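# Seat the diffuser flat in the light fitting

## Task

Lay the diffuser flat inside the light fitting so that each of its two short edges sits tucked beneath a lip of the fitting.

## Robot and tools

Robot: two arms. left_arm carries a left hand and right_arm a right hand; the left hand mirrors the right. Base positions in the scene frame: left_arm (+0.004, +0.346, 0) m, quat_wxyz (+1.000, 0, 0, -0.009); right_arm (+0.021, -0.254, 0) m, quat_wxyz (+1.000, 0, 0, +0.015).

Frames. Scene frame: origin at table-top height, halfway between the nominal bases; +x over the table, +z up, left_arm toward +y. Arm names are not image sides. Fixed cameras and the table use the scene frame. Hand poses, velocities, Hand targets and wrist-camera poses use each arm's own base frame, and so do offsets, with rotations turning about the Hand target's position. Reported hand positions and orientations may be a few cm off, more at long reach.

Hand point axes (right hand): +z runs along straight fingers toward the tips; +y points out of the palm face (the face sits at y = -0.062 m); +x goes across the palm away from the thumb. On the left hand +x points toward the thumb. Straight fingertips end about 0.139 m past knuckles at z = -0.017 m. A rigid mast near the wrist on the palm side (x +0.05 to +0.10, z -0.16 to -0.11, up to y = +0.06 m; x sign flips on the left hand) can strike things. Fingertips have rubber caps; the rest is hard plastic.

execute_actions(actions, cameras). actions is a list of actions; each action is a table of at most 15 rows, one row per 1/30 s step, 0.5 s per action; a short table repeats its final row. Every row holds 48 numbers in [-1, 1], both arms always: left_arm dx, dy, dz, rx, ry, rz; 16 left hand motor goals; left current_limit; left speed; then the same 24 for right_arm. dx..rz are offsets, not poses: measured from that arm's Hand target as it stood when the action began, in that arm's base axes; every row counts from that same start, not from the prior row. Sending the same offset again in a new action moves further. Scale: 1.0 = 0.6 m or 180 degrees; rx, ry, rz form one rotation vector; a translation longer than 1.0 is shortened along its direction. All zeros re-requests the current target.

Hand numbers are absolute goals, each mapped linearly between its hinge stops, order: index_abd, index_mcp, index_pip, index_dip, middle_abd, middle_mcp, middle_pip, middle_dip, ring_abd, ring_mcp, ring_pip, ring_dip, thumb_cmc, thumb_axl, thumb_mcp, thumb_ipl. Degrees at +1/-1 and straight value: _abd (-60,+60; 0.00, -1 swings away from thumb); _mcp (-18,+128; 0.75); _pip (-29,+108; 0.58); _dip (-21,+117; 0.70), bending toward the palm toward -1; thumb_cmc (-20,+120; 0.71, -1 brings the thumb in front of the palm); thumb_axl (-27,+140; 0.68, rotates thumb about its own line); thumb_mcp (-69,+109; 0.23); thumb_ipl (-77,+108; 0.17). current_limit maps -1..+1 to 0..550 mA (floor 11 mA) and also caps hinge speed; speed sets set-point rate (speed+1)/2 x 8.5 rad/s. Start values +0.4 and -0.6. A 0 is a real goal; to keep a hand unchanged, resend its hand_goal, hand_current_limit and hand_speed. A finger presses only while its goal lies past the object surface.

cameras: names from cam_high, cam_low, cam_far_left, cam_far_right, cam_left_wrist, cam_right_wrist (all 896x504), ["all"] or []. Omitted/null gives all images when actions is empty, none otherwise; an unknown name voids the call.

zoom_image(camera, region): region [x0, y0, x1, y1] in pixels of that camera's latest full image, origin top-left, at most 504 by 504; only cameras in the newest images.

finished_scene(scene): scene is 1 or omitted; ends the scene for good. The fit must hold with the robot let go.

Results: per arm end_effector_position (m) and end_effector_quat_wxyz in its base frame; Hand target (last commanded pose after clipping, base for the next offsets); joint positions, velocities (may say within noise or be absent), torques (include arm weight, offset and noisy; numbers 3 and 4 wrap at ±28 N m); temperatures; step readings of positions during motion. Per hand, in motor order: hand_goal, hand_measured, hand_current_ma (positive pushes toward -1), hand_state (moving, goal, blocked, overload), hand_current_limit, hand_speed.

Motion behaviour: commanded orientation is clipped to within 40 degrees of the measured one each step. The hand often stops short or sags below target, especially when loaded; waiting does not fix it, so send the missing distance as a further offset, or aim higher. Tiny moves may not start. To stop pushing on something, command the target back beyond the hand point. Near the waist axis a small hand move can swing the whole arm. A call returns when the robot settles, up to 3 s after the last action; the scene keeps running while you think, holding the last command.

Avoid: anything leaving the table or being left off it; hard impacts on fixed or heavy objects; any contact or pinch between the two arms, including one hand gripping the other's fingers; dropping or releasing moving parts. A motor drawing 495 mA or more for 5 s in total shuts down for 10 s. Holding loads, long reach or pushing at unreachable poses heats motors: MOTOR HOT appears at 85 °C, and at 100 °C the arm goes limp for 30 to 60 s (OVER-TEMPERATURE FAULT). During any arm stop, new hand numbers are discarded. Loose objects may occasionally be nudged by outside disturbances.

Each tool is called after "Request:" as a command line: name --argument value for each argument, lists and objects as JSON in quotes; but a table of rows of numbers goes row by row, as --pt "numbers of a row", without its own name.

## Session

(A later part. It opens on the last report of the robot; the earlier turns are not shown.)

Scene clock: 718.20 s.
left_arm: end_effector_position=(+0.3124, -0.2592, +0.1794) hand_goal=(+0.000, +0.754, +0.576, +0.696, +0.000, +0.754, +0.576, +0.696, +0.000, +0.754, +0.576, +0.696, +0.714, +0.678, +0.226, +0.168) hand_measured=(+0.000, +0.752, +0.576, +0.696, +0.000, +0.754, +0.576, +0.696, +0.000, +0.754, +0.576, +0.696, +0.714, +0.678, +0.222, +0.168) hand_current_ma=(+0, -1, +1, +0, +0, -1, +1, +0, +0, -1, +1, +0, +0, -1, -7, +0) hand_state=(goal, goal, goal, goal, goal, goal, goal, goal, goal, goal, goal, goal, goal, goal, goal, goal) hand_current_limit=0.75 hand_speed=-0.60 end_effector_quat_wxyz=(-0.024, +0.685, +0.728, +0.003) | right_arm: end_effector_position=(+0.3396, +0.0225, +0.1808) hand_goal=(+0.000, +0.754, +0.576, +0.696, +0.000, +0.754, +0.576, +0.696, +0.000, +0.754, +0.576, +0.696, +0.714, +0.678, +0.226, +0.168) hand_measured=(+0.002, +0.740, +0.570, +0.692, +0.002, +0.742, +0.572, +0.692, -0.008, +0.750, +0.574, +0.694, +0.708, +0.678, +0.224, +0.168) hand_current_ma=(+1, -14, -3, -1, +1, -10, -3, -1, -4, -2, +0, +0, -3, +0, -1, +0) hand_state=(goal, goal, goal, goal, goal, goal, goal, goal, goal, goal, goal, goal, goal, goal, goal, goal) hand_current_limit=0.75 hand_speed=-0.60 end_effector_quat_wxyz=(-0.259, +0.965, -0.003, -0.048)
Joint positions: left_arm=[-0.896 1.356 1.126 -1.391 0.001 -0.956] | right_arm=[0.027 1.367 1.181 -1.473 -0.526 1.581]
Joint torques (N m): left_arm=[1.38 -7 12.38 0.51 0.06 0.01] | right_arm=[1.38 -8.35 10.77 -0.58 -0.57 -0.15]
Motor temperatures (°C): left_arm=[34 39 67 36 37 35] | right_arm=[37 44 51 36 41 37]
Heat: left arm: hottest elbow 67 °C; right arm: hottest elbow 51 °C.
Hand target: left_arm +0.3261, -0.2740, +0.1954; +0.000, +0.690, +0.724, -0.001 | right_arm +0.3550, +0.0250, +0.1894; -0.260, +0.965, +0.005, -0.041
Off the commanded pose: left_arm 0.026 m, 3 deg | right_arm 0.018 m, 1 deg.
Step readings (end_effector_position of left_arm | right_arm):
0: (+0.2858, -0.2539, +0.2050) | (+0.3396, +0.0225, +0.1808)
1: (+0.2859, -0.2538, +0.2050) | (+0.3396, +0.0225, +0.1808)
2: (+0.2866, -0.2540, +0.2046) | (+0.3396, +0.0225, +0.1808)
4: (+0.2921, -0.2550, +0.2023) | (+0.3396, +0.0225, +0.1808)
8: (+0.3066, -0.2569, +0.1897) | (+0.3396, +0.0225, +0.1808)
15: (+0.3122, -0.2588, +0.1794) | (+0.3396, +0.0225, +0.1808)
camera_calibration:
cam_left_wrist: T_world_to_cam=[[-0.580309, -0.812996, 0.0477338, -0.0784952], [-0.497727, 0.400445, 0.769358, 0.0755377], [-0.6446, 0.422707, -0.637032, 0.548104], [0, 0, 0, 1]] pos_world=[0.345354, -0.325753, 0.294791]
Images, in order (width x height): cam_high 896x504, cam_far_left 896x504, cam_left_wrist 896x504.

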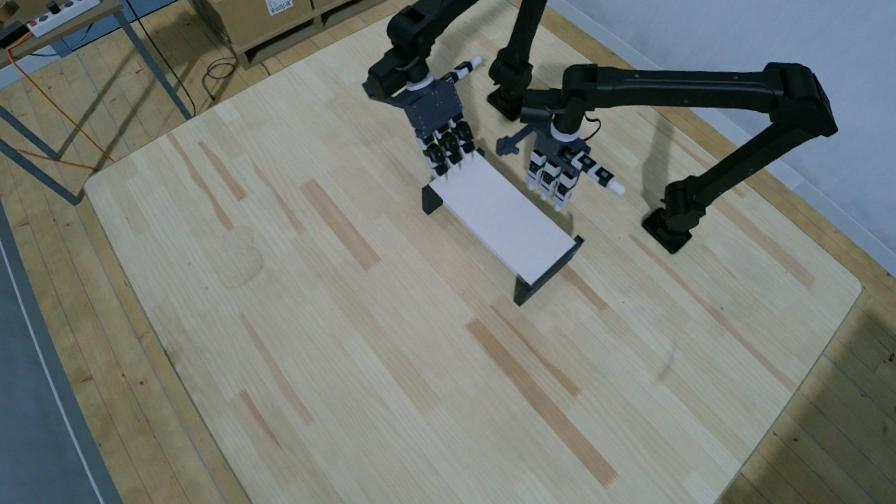

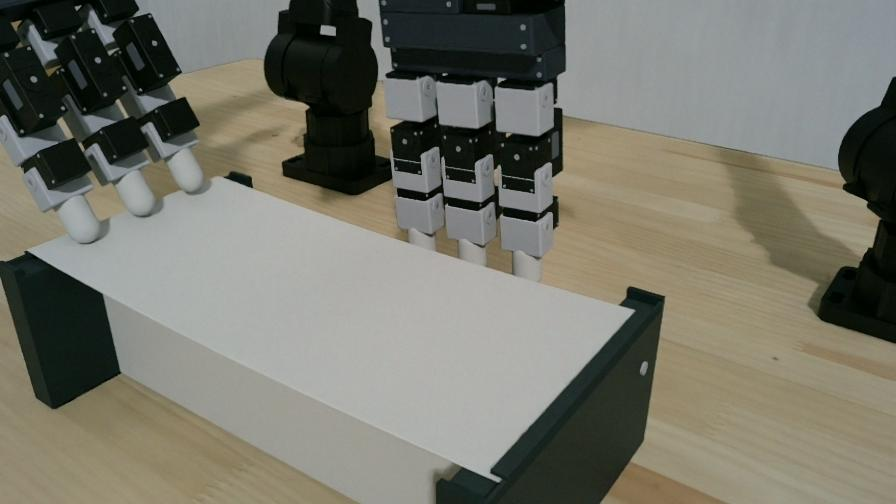

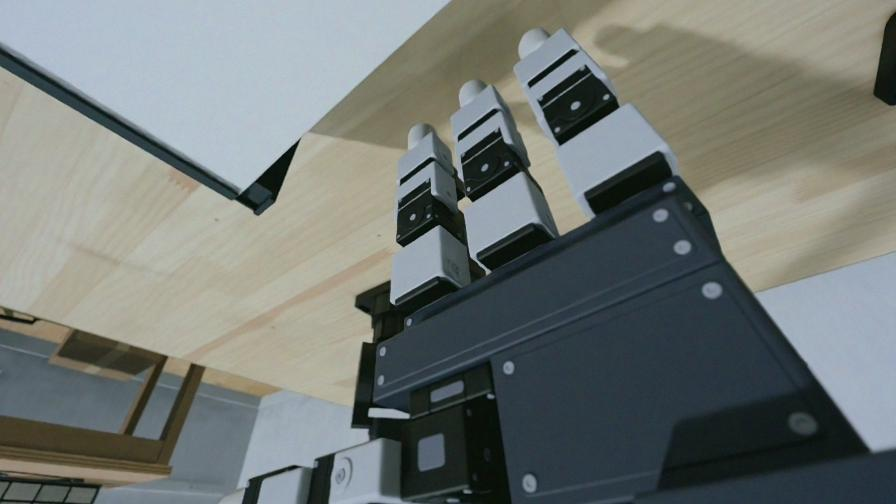

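Request:
execute_actions --actions '[[[0.017,0,-0.048,0,0,0,0,0.754,0.576,0.696,0,0.754,0.576,0.696,0,0.754,0.576,0.696,0.714,0.678,0.226,0.168,0.75,-0.6,0,0,0,0,0,0,0,0.754,0.576,0.696,0,0.754,0.576,0.696,0,0.754,0.576,0.696,0.714,0.678,0.226,0.168,0.75,-0.6]]]' --cameras '["cam_far_left","cam_left_wrist","cam_low"]'

Scene clock: 744.97 s.
left_arm: end_effector_position=(+0.3306, -0.2712, +0.1697) hand_goal=(+0.000, +0.754, +0.576, +0.696, +0.000, +0.754, +0.576, +0.696, +0.000, +0.754, +0.576, +0.696, +0.714, +0.678, +0.226, +0.168) hand_measured=(+0.000, +0.752, +0.576, +0.696, +0.000, +0.754, +0.576, +0.696, +0.000, +0.754, +0.576, +0.696, +0.714, +0.678, +0.222, +0.168) hand_current_ma=(+0, -1, +1, +0, +0, -1, +1, +0, +0, -1, +1, +0, +0, -1, -7, +0) hand_state=(goal, goal, goal, goal, goal, goal, goal, goal, goal, goal, goal, goal, goal, goal, goal, goal) hand_current_limit=0.75 hand_speed=-0.60 end_effector_quat_wxyz=(-0.001, +0.686, +0.727, +0.000) | right_arm: end_effector_position=(+0.3396, +0.0225, +0.1808) hand_goal=(+0.000, +0.754, +0.576, +0.696, +0.000, +0.754, +0.576, +0.696, +0.000, +0.754, +0.576, +0.696, +0.714, +0.678, +0.226, +0.168) hand_measured=(+0.002, +0.740, +0.570, +0.692, +0.002, +0.742, +0.572, +0.692, -0.008, +0.750, +0.574, +0.694, +0.708, +0.678, +0.224, +0.168) hand_current_ma=(+1, -14, -3, -1, +1, -10, -3, -1, -4, -2, +0, +0, -3, +0, -1, +0) hand_state=(goal, goal, goal, goal, goal, goal, goal, goal, goal, goal, goal, goal, goal, goal, goal, goal) hand_current_limit=0.75 hand_speed=-0.60 end_effector_quat_wxyz=(-0.259, +0.965, -0.003, -0.048)
Joint positions: left_arm=[-0.878 1.386 1.126 -1.313 0.001 -0.936] | right_arm=[0.027 1.367 1.181 -1.473 -0.526 1.581]
Joint torques (N m): left_arm=[1.79 -6.59 9.14 0.62 0.1 0.04] | right_arm=[1.38 -8.35 10.77 -0.58 -0.57 -0.15]
Motor temperatures (°C): left_arm=[34 39 67 36 37 35] | right_arm=[37 44 57 36 40 37]
Heat: left arm: hottest elbow 67 °C; right arm: hottest elbow 57 °C.
Hand target: left_arm +0.3363, -0.2740, +0.1666; +0.000, +0.690, +0.724, -0.001 | right_arm +0.3550, +0.0250, +0.1894; -0.260, +0.965, +0.005, -0.041
Off the commanded pose: left_arm 0.007 m, 0 deg | right_arm 0.018 m, 1 deg.
Step readings (end_effector_position of left_arm | right_arm):
0: (+0.3124, -0.2592, +0.1794) | (+0.3396, +0.0225, +0.1808)
1: (+0.3125, -0.2593, +0.1794) | (+0.3396, +0.0225, +0.1808)
2: (+0.3136, -0.2602, +0.1795) | (+0.3396, +0.0225, +0.1808)
4: (+0.3181, -0.2638, +0.1792) | (+0.3396, +0.0225, +0.1808)
8: (+0.3269, -0.2691, +0.1749) | (+0.3396, +0.0225, +0.1808)
15: (+0.3304, -0.2709, +0.1697) | (+0.3396, +0.0225, +0.1808)
camera_calibration:
cam_left_wrist: T_world_to_cam=[[-0.584388, -0.80921, 0.060583, -0.0770925], [-0.518908, 0.43005, 0.738777, 0.117042], [-0.62388, 0.400295, -0.671221, 0.551626], [0, 0, 0, 1]] pos_world=[0.359831, -0.333531, 0.288465]
Images, in order (width x height): cam_low 896x504, cam_far_left 896x504, cam_left_wrist 896x504.

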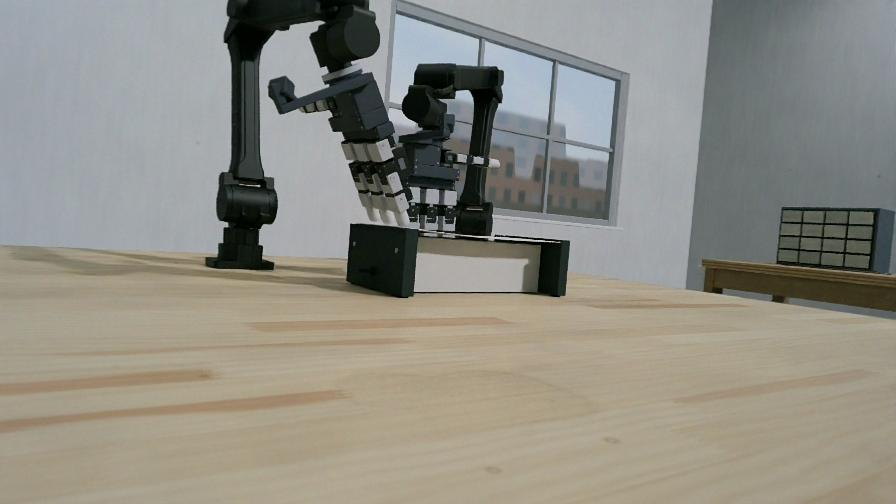

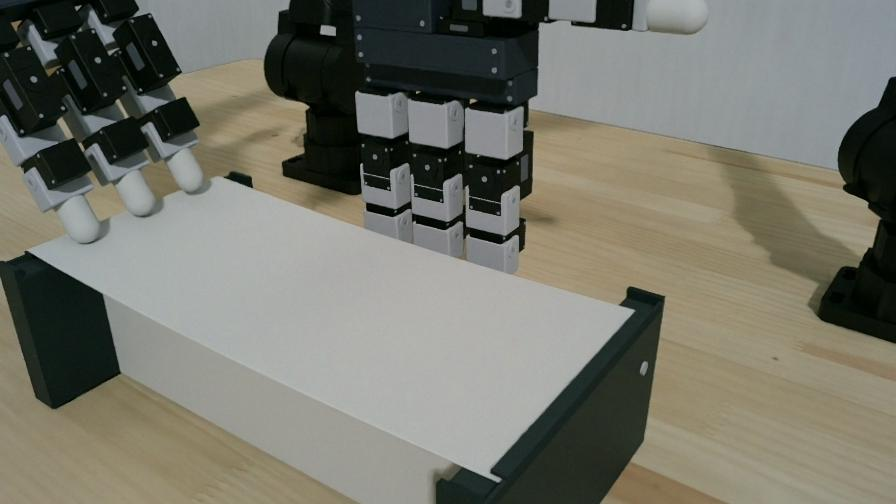

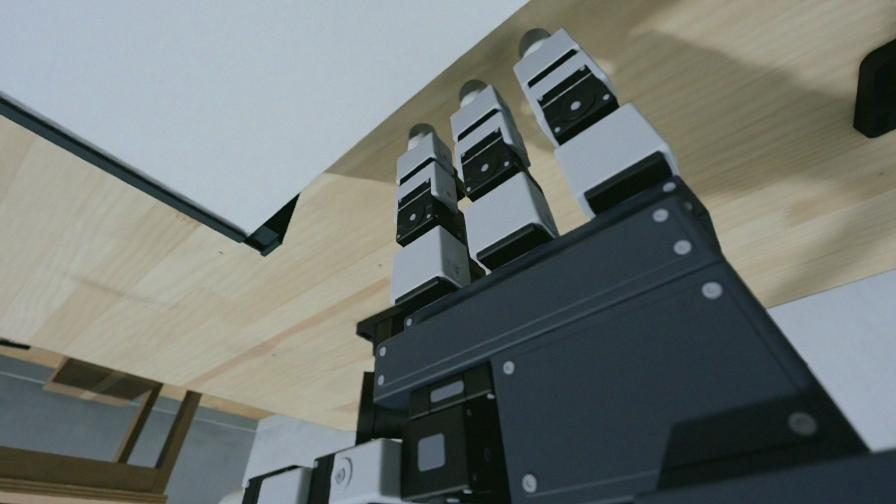

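Request:
execute_actions --actions '[[[-0.014,0.013,-0.048,0,0,0,0,0.754,0.576,0.696,0,0.754,0.576,0.696,0,0.754,0.576,0.696,0.714,0.678,0.226,0.168,0.75,-0.6,0,0,0,0,0,0,0,0.754,0.576,0.696,0,0.754,0.576,0.696,0,0.754,0.576,0.696,0.714,0.678,0.226,0.168,0.75,-0.6]],[[0,0,0,0,0,0,0,0.754,-0.08,0.0435,0,0.754,-0.08,0.0435,0,0.754,-0.08,0.0435,0.714,0.678,0.226,0.168,0.75,-0.7,0,0,0,0,0,0,0,0.754,0.576,0.696,0,0.754,0.576,0.696,0,0.754,0.576,0.696,0.714,0.678,0.226,0.168,0.75,-0.6]]]' --cameras '["cam_far_left","cam_left_wrist","cam_low"]'

Scene clock: 762.50 s.
left_arm: end_effector_position=(+0.3278, -0.2675, +0.1454) hand_goal=(+0.000, +0.754, -0.080, +0.044, +0.000, +0.754, -0.080, +0.044, +0.000, +0.754, -0.080, +0.044, +0.714, +0.678, +0.226, +0.168) hand_measured=(+0.000, +0.752, -0.074, +0.048, +0.000, +0.754, -0.074, +0.048, +0.000, +0.754, -0.074, +0.048, +0.714, +0.678, +0.222, +0.168) hand_current_ma=(+0, -1, +10, +6, +0, -1, +12, +6, +0, -1, +10, +5, +0, -1, -7, +0) hand_state=(goal, goal, goal, goal, goal, goal, goal, goal, goal, goal, goal, goal, goal, goal, goal, goal) hand_current_limit=0.75 hand_speed=-0.70 end_effector_quat_wxyz=(+0.005, +0.686, +0.727, -0.001) | right_arm: end_effector_position=(+0.3396, +0.0225, +0.1808) hand_goal=(+0.000, +0.754, +0.576, +0.696, +0.000, +0.754, +0.576, +0.696, +0.000, +0.754, +0.576, +0.696, +0.714, +0.678, +0.226, +0.168) hand_measured=(+0.002, +0.740, +0.570, +0.692, +0.002, +0.742, +0.572, +0.692, -0.008, +0.750, +0.574, +0.694, +0.708, +0.678, +0.224, +0.168) hand_current_ma=(+1, -14, -3, -1, +1, -10, -3, -1, -4, -2, +0, +0, -3, +0, -1, +0) hand_state=(goal, goal, goal, goal, goal, goal, goal, goal, goal, goal, goal, goal, goal, goal, goal, goal) hand_current_limit=0.75 hand_speed=-0.60 end_effector_quat_wxyz=(-0.259, +0.965, -0.003, -0.048)
Joint positions: left_arm=[-0.878 1.386 1.059 -1.234 0.001 -0.935] | right_arm=[0.027 1.367 1.181 -1.473 -0.526 1.581]
Joint torques (N m): left_arm=[1.44 -7 7.68 0.66 0.06 -0.01] | right_arm=[1.38 -8.35 10.77 -0.58 -0.57 -0.15]
Motor temperatures (°C): left_arm=[34 40 65 36 37 35] | right_arm=[37 44 59 36 40 37]
Heat: left arm: hottest elbow 65 °C; right arm: hottest elbow 59 °C.
Hand target: left_arm +0.3279, -0.2660, +0.1378; +0.000, +0.689, +0.724, -0.001 | right_arm +0.3550, +0.0250, +0.1894; -0.260, +0.965, +0.005, -0.041
Off the commanded pose: left_arm 0.008 m, 1 deg | right_arm 0.018 m, 1 deg.
Step readings (end_effector_position of left_arm | right_arm):
0: (+0.3307, -0.2711, +0.1697) | (+0.3396, +0.0225, +0.1808)
1: (+0.3308, -0.2712, +0.1697) | (+0.3396, +0.0225, +0.1808)
2: (+0.3313, -0.2718, +0.1692) | (+0.3396, +0.0225, +0.1808)
4: (+0.3325, -0.2732, +0.1650) | (+0.3396, +0.0225, +0.1808)
8: (+0.3283, -0.2682, +0.1500) | (+0.3396, +0.0225, +0.1808)
15: (+0.3274, -0.2671, +0.1453) | (+0.3396, +0.0225, +0.1808)
16: (+0.3275, -0.2673, +0.1454) | (+0.3396, +0.0225, +0.1808)
17: (+0.3276, -0.2673, +0.1454) | (+0.3396, +0.0225, +0.1808)
19: (+0.3277, -0.2674, +0.1454) | (+0.3396, +0.0225, +0.1808)
23: (+0.3277, -0.2675, +0.1454) | (+0.3396, +0.0225, +0.1808)
30: (+0.3278, -0.2675, +0.1454) | (+0.3396, +0.0225, +0.1808)
camera_calibration:
cam_left_wrist: T_world_to_cam=[[-0.584841, -0.808656, 0.0635278, -0.074457], [-0.524221, 0.43657, 0.731163, 0.13657], [-0.618994, 0.394311, -0.679239, 0.530017], [0, 0, 0, 1]] pos_world=[0.356125, -0.328824, 0.264883]
Images, in order (width x height): cam_low 896x504, cam_far_left 896x504, cam_left_wrist 896x504.

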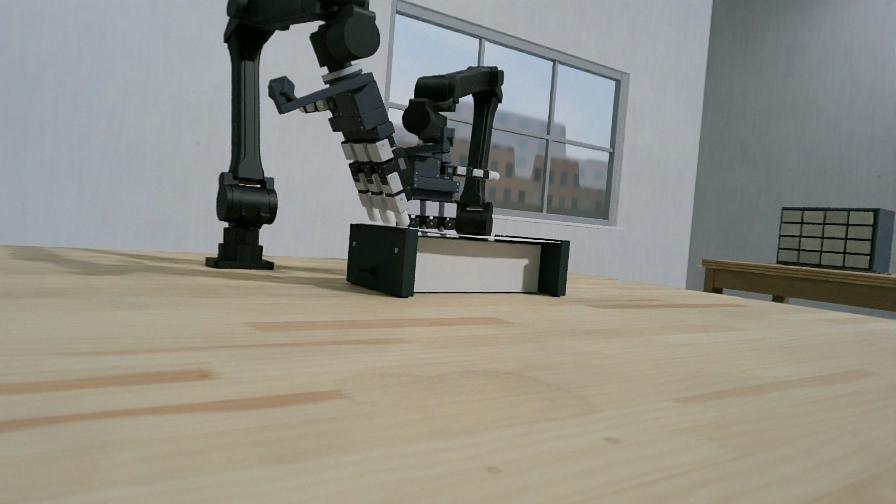

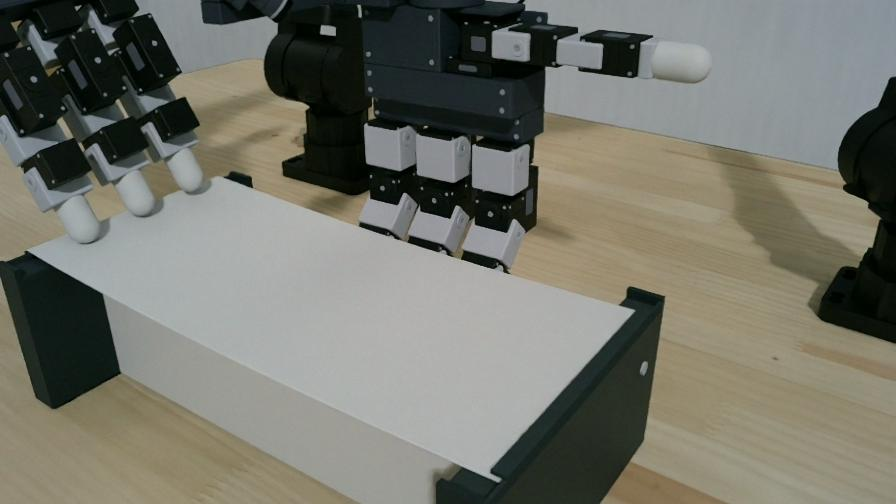

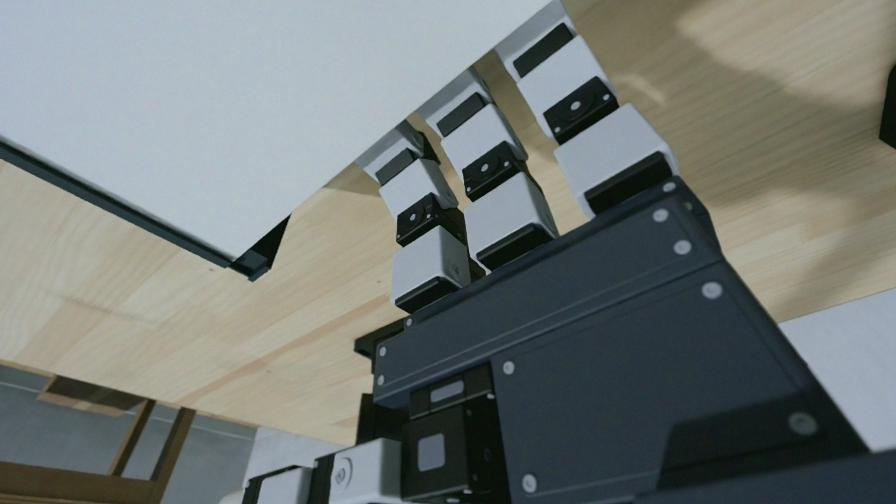

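Request:
execute_actions --actions '[[[0,0,0.05,0,0,0,0,0.754,-0.08,0.0435,0,0.754,-0.08,0.0435,0,0.754,-0.08,0.0435,0.714,0.678,0.226,0.168,0.75,-0.7,0,0,-0.015,0,0,0,0,0.754,0.576,0.696,0,0.754,0.576,0.696,0,0.754,0.576,0.696,0.714,0.678,0.226,0.168,0.75,-0.6]]]' --cameras '["cam_far_left","cam_left_wrist","cam_low","cam_far_right"]'

Scene clock: 780.23 s.
left_arm: end_effector_position=(+0.3176, -0.2553, +0.1457) hand_goal=(+0.000, +0.754, -0.080, +0.044, +0.000, +0.754, -0.080, +0.044, +0.000, +0.754, -0.080, +0.044, +0.714, +0.678, +0.226, +0.168) hand_measured=(+0.000, +0.752, -0.074, +0.048, +0.000, +0.754, -0.074, +0.048, +0.000, +0.754, -0.074, +0.048, +0.714, +0.678, +0.222, +0.168) hand_current_ma=(+0, -1, +9, +6, +0, -1, +12, +6, +0, -1, +9, +5, +0, -1, -7, +0) hand_state=(goal, goal, goal, goal, goal, goal, goal, goal, goal, goal, goal, goal, goal, goal, goal, goal) hand_current_limit=0.75 hand_speed=-0.70 end_effector_quat_wxyz=(-0.024, +0.686, +0.727, +0.003) | right_arm: end_effector_position=(+0.3410, +0.0227, +0.1798) hand_goal=(+0.000, +0.754, +0.576, +0.696, +0.000, +0.754, +0.576, +0.696, +0.000, +0.754, +0.576, +0.696, +0.714, +0.678, +0.226, +0.168) hand_measured=(+0.002, +0.740, +0.570, +0.692, +0.002, +0.742, +0.572, +0.692, -0.004, +0.752, +0.576, +0.696, +0.708, +0.678, +0.224, +0.168) hand_current_ma=(+1, -14, -3, -1, +1, -10, -3, -1, -2, +0, +0, +0, -3, +0, -1, +0) hand_state=(goal, goal, goal, goal, goal, goal, goal, goal, goal, goal, goal, goal, goal, goal, goal, goal) hand_current_limit=0.75 hand_speed=-0.60 end_effector_quat_wxyz=(-0.259, +0.965, -0.003, -0.046)
Joint positions: left_arm=[-0.878 1.38 1.059 -1.298 0.001 -0.935] | right_arm=[0.027 1.37 1.181 -1.468 -0.527 1.58]
Joint torques (N m): left_arm=[1.38 -8.29 11.99 -0.02 0.04 -0.03] | right_arm=[1.38 -8.18 9.42 0.18 -0.55 -0.15]
Motor temperatures (°C): left_arm=[34 40 62 36 37 35] | right_arm=[37 44 61 36 40 37]
Heat: left arm: hottest elbow 62 °C; right arm: hottest elbow 61 °C.
Hand target: left_arm +0.3279, -0.2661, +0.1677; +0.000, +0.689, +0.724, -0.001 | right_arm +0.3550, +0.0250, +0.1803; -0.260, +0.965, +0.005, -0.041
Off the commanded pose: left_arm 0.027 m, 3 deg | right_arm 0.014 m, 1 deg.
Step readings (end_effector_position of left_arm | right_arm):
0: (+0.3278, -0.2675, +0.1454) | (+0.3396, +0.0225, +0.1808)
1: (+0.3278, -0.2675, +0.1454) | (+0.3396, +0.0225, +0.1808)
2: (+0.3275, -0.2672, +0.1454) | (+0.3396, +0.0225, +0.1807)
4: (+0.3251, -0.2644, +0.1449) | (+0.3397, +0.0225, +0.1805)
8: (+0.3198, -0.2580, +0.1443) | (+0.3404, +0.0227, +0.1801)
15: (+0.3178, -0.2555, +0.1456) | (+0.3410, +0.0227, +0.1798)
camera_calibration:
cam_left_wrist: T_world_to_cam=[[-0.583053, -0.810967, 0.0488032, -0.0694893], [-0.495918, 0.40284, 0.769276, 0.102476], [-0.643517, 0.424327, -0.63705, 0.528422], [0, 0, 0, 1]] pos_world=[0.350352, -0.321859, 0.26119]
Images, in order (width x height): cam_low 896x504, cam_far_left 896x504, cam_far_right 896x504, cam_left_wrist 896x504.

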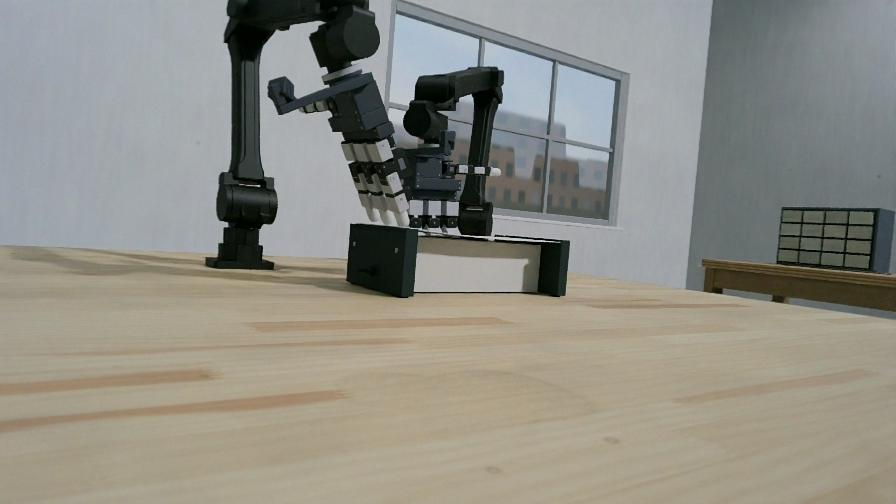

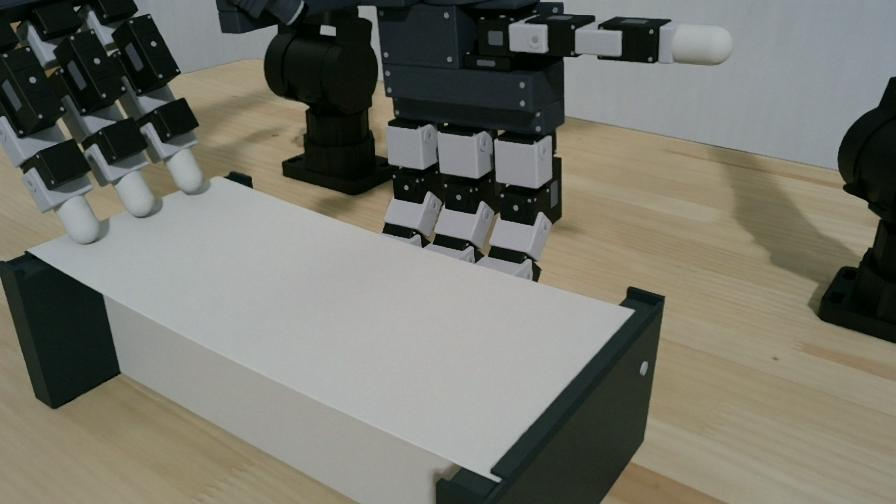

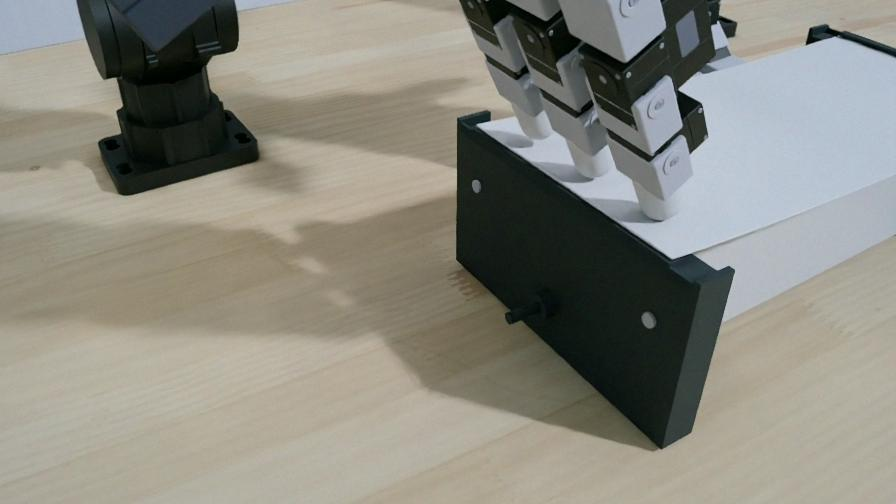

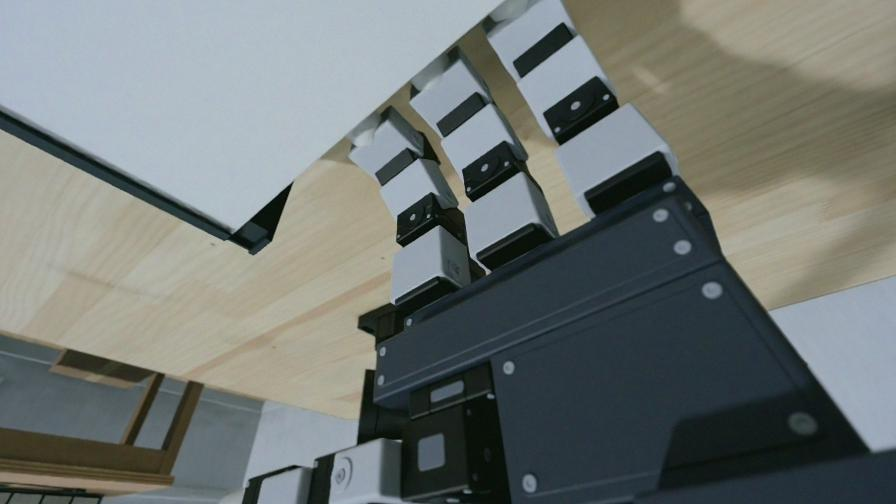

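Request:
execute_actions --actions '[[[0.02,-0.01,0.04,0,0,0,0,0.754,-0.08,0.0435,0,0.754,-0.08,0.0435,0,0.754,-0.08,0.0435,0.714,0.678,0.226,0.168,0.75,-0.7,0,0,0,0,0,0,0,0.754,0.576,0.696,0,0.754,0.576,0.696,0,0.754,0.576,0.696,0.714,0.678,0.226,0.168,0.75,-0.6]]]' --cameras '["cam_far_left","cam_left_wrist"]'

Scene clock: 792.97 s.
left_arm: end_effector_position=(+0.3214, -0.2550, +0.1646) hand_goal=(+0.000, +0.754, -0.080, +0.044, +0.000, +0.754, -0.080, +0.044, +0.000, +0.754, -0.080, +0.044, +0.714, +0.678, +0.226, +0.168) hand_measured=(+0.002, +0.776, -0.064, +0.052, +0.000, +0.754, -0.074, +0.048, +0.000, +0.754, -0.074, +0.048, +0.714, +0.678, +0.222, +0.168) hand_current_ma=(+1, +60, +33, +14, +0, -1, +11, +6, +0, -1, +9, +5, +0, -1, -7, +0) hand_state=(goal, blocked, goal, goal, goal, goal, goal, goal, goal, goal, goal, goal, goal, goal, goal, goal) hand_current_limit=0.75 hand_speed=-0.70 end_effector_quat_wxyz=(-0.031, +0.685, +0.727, +0.003) | right_arm: end_effector_position=(+0.3410, +0.0227, +0.1798) hand_goal=(+0.000, +0.754, +0.576, +0.696, +0.000, +0.754, +0.576, +0.696, +0.000, +0.754, +0.576, +0.696, +0.714, +0.678, +0.226, +0.168) hand_measured=(+0.002, +0.740, +0.570, +0.692, +0.002, +0.742, +0.572, +0.692, +0.000, +0.752, +0.576, +0.696, +0.708, +0.678, +0.224, +0.168) hand_current_ma=(+1, -14, -3, -1, +1, -10, -3, -1, +0, +0, +0, +0, -3, +0, -1, +0) hand_state=(goal, goal, goal, goal, goal, goal, goal, goal, goal, goal, goal, goal, goal, goal, goal, goal) hand_current_limit=0.75 hand_speed=-0.60 end_effector_quat_wxyz=(-0.259, +0.965, -0.002, -0.046)
Joint positions: left_arm=[-0.869 1.38 1.112 -1.365 0.002 -0.929] | right_arm=[0.027 1.37 1.181 -1.468 -0.527 1.58]
Joint torques (N m): left_arm=[1.73 -7.41 14.17 -0.01 -0.02 0.02] | right_arm=[1.38 -8.12 9.43 0.17 -0.54 -0.15]
Motor temperatures (°C): left_arm=[34 41 64 36 37 35] | right_arm=[37 44 61 36 40 37]
Heat: left arm: hottest elbow 64 °C; right arm: hottest elbow 61 °C.
Hand target: left_arm +0.3398, -0.2721, +0.1916; -0.001, +0.690, +0.724, -0.001 | right_arm +0.3550, +0.0250, +0.1803; -0.260, +0.965, +0.005, -0.041
Off the commanded pose: left_arm 0.037 m, 4 deg | right_arm 0.014 m, 1 deg.
Step readings (end_effector_position of left_arm | right_arm):
0: (+0.3176, -0.2553, +0.1457) | (+0.3410, +0.0227, +0.1798)
1: (+0.3175, -0.2552, +0.1457) | (+0.3410, +0.0227, +0.1798)
2: (+0.3170, -0.2545, +0.1462) | (+0.3410, +0.0227, +0.1798)
4: (+0.3166, -0.2530, +0.1495) | (+0.3410, +0.0227, +0.1798)
8: (+0.3205, -0.2551, +0.1614) | (+0.3410, +0.0227, +0.1798)
15: (+0.3214, -0.2549, +0.1643) | (+0.3410, +0.0227, +0.1798)
camera_calibration:
cam_left_wrist: T_world_to_cam=[[-0.580654, -0.812801, 0.0468538, -0.0689348], [-0.489165, 0.394299, 0.777975, 0.0839966], [-0.650814, 0.428815, -0.626545, 0.544548], [0, 0, 0, 1]] pos_world=[0.35546, -0.32266, 0.279066]
Images, in order (width x height): cam_far_left 896x504, cam_left_wrist 896x504.

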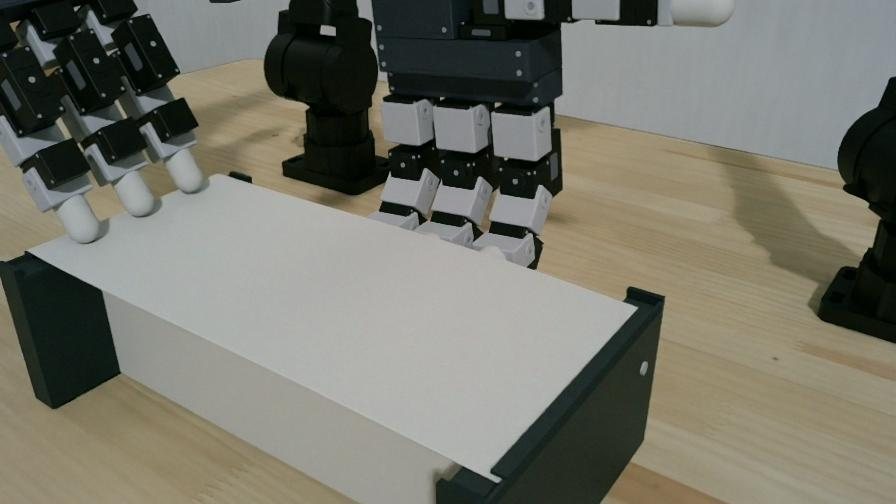

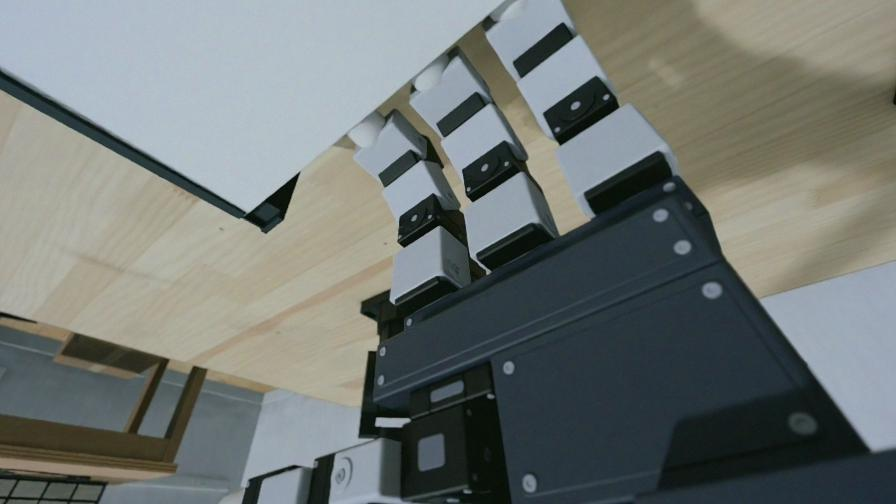

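Request:
execute_actions --actions '[[[0,0,-0.08,0,0,0,0,0.754,-0.08,0.0435,0,0.754,-0.08,0.0435,0,0.754,-0.08,0.0435,0.714,0.678,0.226,0.168,0.75,-0.7,0,0,0,0,0,0,0,0.754,0.576,0.696,0,0.754,0.576,0.696,0,0.754,0.576,0.696,0.714,0.678,0.226,0.168,0.75,-0.6]],[[0.02,0,0,0,0,0,0,0.754,-0.08,0.0435,0,0.754,-0.08,0.0435,0,0.754,-0.08,0.0435,0.714,0.678,0.226,0.168,0.75,-0.7,0,0,0,0,0,0,0,0.754,0.576,0.696,0,0.754,0.576,0.696,0,0.754,0.576,0.696,0.714,0.678,0.226,0.168,0.75,-0.6]]]' --cameras '["cam_left_wrist"]'

Scene clock: 807.10 s.
left_arm: end_effector_position=(+0.3369, -0.2722, +0.1534) hand_goal=(+0.000, +0.754, -0.080, +0.044, +0.000, +0.754, -0.080, +0.044, +0.000, +0.754, -0.080, +0.044, +0.714, +0.678, +0.226, +0.168) hand_measured=(+0.002, +0.758, -0.076, +0.044, +0.000, +0.760, -0.084, +0.036, +0.006, +0.764, -0.092, +0.026, +0.714, +0.678, +0.222, +0.168) hand_current_ma=(+3, +7, +8, +1, +0, +12, -4, -15, +9, +19, -23, -39, +0, -1, -7, +0) hand_state=(goal, goal, goal, goal, goal, goal, goal, goal, goal, goal, goal, goal, goal, goal, goal, goal) hand_current_limit=0.75 hand_speed=-0.70 end_effector_quat_wxyz=(+0.001, +0.691, +0.723, -0.007) | right_arm: end_effector_position=(+0.3410, +0.0227, +0.1798) hand_goal=(+0.000, +0.754, +0.576, +0.696, +0.000, +0.754, +0.576, +0.696, +0.000, +0.754, +0.576, +0.696, +0.714, +0.678, +0.226, +0.168) hand_measured=(+0.002, +0.740, +0.570, +0.692, +0.002, +0.742, +0.572, +0.692, +0.000, +0.752, +0.576, +0.696, +0.708, +0.678, +0.224, +0.168) hand_current_ma=(+1, -14, -3, -1, +1, -10, -3, -1, +0, +0, +0, +0, -3, +0, -1, +0) hand_state=(goal, goal, goal, goal, goal, goal, goal, goal, goal, goal, goal, goal, goal, goal, goal, goal) hand_current_limit=0.75 hand_speed=-0.60 end_effector_quat_wxyz=(-0.259, +0.965, -0.002, -0.046)
Joint positions: left_arm=[-0.861 1.404 1.102 -1.266 0.013 -0.906] | right_arm=[0.027 1.37 1.181 -1.468 -0.527 1.58]
Joint torques (N m): left_arm=[3.02 -5.6 9.26 1.14 -0.39 0.05] | right_arm=[1.38 -8.18 9.43 0.18 -0.54 -0.15]
Motor temperatures (°C): left_arm=[34 41 67 36 37 35] | right_arm=[37 44 60 36 40 37]
Heat: left arm: hottest elbow 67 °C; right arm: hottest elbow 60 °C.
Hand target: left_arm +0.3518, -0.2722, +0.1437; +0.000, +0.690, +0.724, -0.001 | right_arm +0.3550, +0.0250, +0.1803; -0.260, +0.965, +0.005, -0.041
Off the commanded pose: left_arm 0.018 m, 1 deg | right_arm 0.014 m, 1 deg.
Step readings (end_effector_position of left_arm | right_arm):
0: (+0.3214, -0.2550, +0.1646) | (+0.3410, +0.0227, +0.1798)
1: (+0.3214, -0.2550, +0.1646) | (+0.3410, +0.0227, +0.1798)
2: (+0.3220, -0.2558, +0.1647) | (+0.3410, +0.0227, +0.1798)
4: (+0.3256, -0.2600, +0.1644) | (+0.3410, +0.0227, +0.1798)
8: (+0.3347, -0.2706, +0.1602) | (+0.3410, +0.0227, +0.1798)
15: (+0.3354, -0.2721, +0.1553) | (+0.3410, +0.0227, +0.1798)
16: (+0.3354, -0.2721, +0.1553) | (+0.3410, +0.0227, +0.1798)
17: (+0.3356, -0.2722, +0.1551) | (+0.3410, +0.0227, +0.1798)
19: (+0.3361, -0.2721, +0.1545) | (+0.3410, +0.0227, +0.1798)
23: (+0.3368, -0.2720, +0.1534) | (+0.3410, +0.0227, +0.1798)
30: (+0.3369, -0.2722, +0.1534) | (+0.3410, +0.0227, +0.1798)
camera_calibration:
cam_left_wrist: T_world_to_cam=[[-0.593796, -0.801235, 0.0736847, -0.0698527], [-0.509126, 0.445063, 0.736689, 0.133946], [-0.623055, 0.399928, -0.672206, 0.544756], [0, 0, 0, 1]] pos_world=[0.36613, -0.333446, 0.272659]
Images, in order (width x height): cam_left_wrist 896x504.

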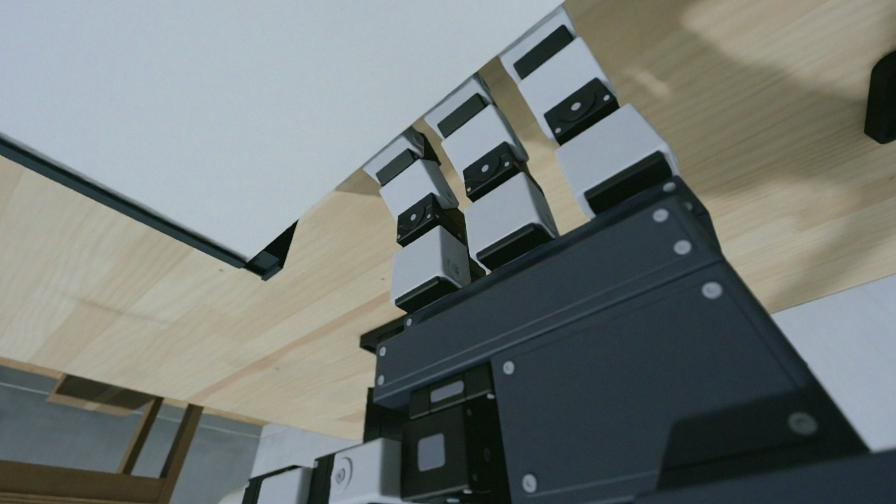

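Request:
execute_actions --actions '[[[0.0,0,0.07,0,0,0,0,0.754,-0.08,0.0435,0,0.754,-0.08,0.0435,0,0.754,-0.08,0.0435,0.714,0.678,0.226,0.168,0.75,-0.7,0,0,0,0,0,0,0,0.754,0.576,0.696,0,0.754,0.576,0.696,0,0.754,0.576,0.696,0.714,0.678,0.226,0.168,0.75,-0.6]],[[0.01,0,0.03,0,0,0,0,0.754,-0.08,0.0435,0,0.754,-0.08,0.0435,0,0.754,-0.08,0.0435,0.714,0.678,0.226,0.168,0.75,-0.7,0,0,0,0,0,0,0,0.754,0.576,0.696,0,0.754,0.576,0.696,0,0.754,0.576,0.696,0.714,0.678,0.226,0.168,0.75,-0.6]]]' --cameras '["cam_left_wrist","cam_far_left","cam_low"]'

Scene clock: 818.00 s.
left_arm: end_effector_position=(+0.3377, -0.2565, +0.1730) hand_goal=(+0.000, +0.754, -0.080, +0.044, +0.000, +0.754, -0.080, +0.044, +0.000, +0.754, -0.080, +0.044, +0.714, +0.678, +0.226, +0.168) hand_measured=(-0.010, +0.782, -0.056, +0.054, +0.000, +0.756, -0.082, +0.042, +0.002, +0.756, -0.080, +0.042, +0.714, +0.678, +0.222, +0.168) hand_current_ma=(-18, +76, +59, +20, +0, +4, -1, -4, +4, +4, -1, -3, +0, -1, -7, +0) hand_state=(goal, blocked, blocked, goal, goal, goal, goal, goal, goal, goal, goal, goal, goal, goal, goal, goal) hand_current_limit=0.75 hand_speed=-0.70 end_effector_quat_wxyz=(-0.032, +0.688, +0.725, +0.000) | right_arm: end_effector_position=(+0.3410, +0.0228, +0.1798) hand_goal=(+0.000, +0.754, +0.576, +0.696, +0.000, +0.754, +0.576, +0.696, +0.000, +0.754, +0.576, +0.696, +0.714, +0.678, +0.226, +0.168) hand_measured=(+0.002, +0.740, +0.570, +0.692, +0.002, +0.742, +0.572, +0.692, +0.002, +0.756, +0.578, +0.696, +0.708, +0.678, +0.224, +0.168) hand_current_ma=(+1, -14, -3, -1, +1, -10, -3, -1, +1, +0, +0, +0, -3, +0, -1, +0) hand_state=(goal, goal, goal, goal, goal, goal, goal, goal, goal, goal, goal, goal, goal, goal, goal, goal) hand_current_limit=0.75 hand_speed=-0.60 end_effector_quat_wxyz=(-0.260, +0.965, -0.002, -0.046)
Joint positions: left_arm=[-0.837 1.404 1.159 -1.389 0.006 -0.89] | right_arm=[0.027 1.37 1.181 -1.468 -0.527 1.58]
Joint torques (N m): left_arm=[1.85 -7.77 14.94 -0.27 -0.17 -0.02] | right_arm=[1.32 -8.12 9.43 0.18 -0.52 -0.15]
Motor temperatures (°C): left_arm=[34 41 65 36 37 35] | right_arm=[37 43 60 36 40 37]
Heat: left arm: hottest elbow 65 °C; right arm: hottest elbow 60 °C.
Hand target: left_arm +0.3578, -0.2722, +0.2037; +0.000, +0.690, +0.724, -0.001 | right_arm +0.3550, +0.0250, +0.1803; -0.260, +0.965, +0.005, -0.041
Off the commanded pose: left_arm 0.040 m, 4 deg | right_arm 0.014 m, 1 deg.
Step readings (end_effector_position of left_arm | right_arm):
0: (+0.3369, -0.2722, +0.1534) | (+0.3410, +0.0227, +0.1798)
1: (+0.3368, -0.2721, +0.1534) | (+0.3410, +0.0227, +0.1798)
2: (+0.3365, -0.2714, +0.1533) | (+0.3410, +0.0227, +0.1798)
4: (+0.3358, -0.2668, +0.1534) | (+0.3410, +0.0227, +0.1798)
8: (+0.3351, -0.2585, +0.1568) | (+0.3410, +0.0227, +0.1798)
15: (+0.3354, -0.2586, +0.1612) | (+0.3410, +0.0227, +0.1798)
16: (+0.3352, -0.2584, +0.1612) | (+0.3410, +0.0227, +0.1798)
17: (+0.3351, -0.2578, +0.1618) | (+0.3410, +0.0227, +0.1798)
19: (+0.3354, -0.2571, +0.1648) | (+0.3410, +0.0227, +0.1798)
23: (+0.3381, -0.2573, +0.1724) | (+0.3410, +0.0228, +0.1798)
30: (+0.3377, -0.2565, +0.1730) | (+0.3410, +0.0228, +0.1798)
camera_calibration:
cam_left_wrist: T_world_to_cam=[[-0.585398, -0.809018, 0.0529046, -0.0595431], [-0.48292, 0.400364, 0.77878, 0.0852996], [-0.651228, 0.430348, -0.625063, 0.561285], [0, 0, 0, 1]] pos_world=[0.371861, -0.32387, 0.287559]
Images, in order (width x height): cam_low 896x504, cam_far_left 896x504, cam_left_wrist 896x504.

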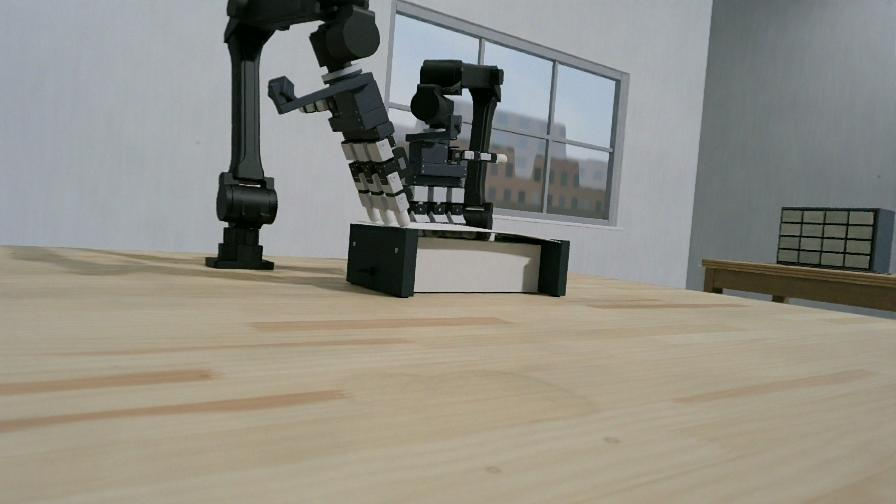

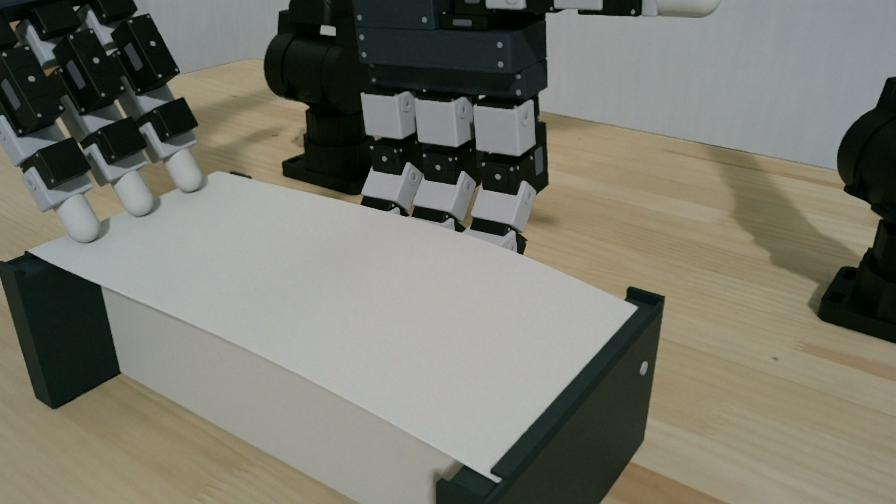

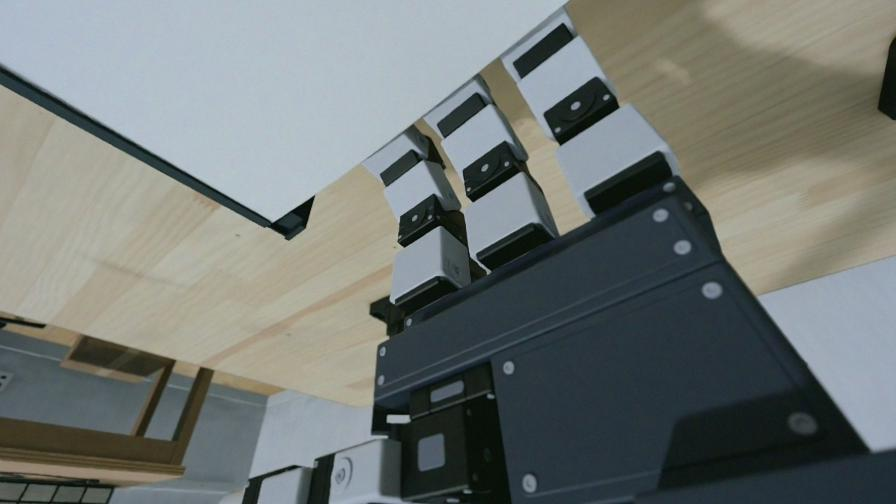

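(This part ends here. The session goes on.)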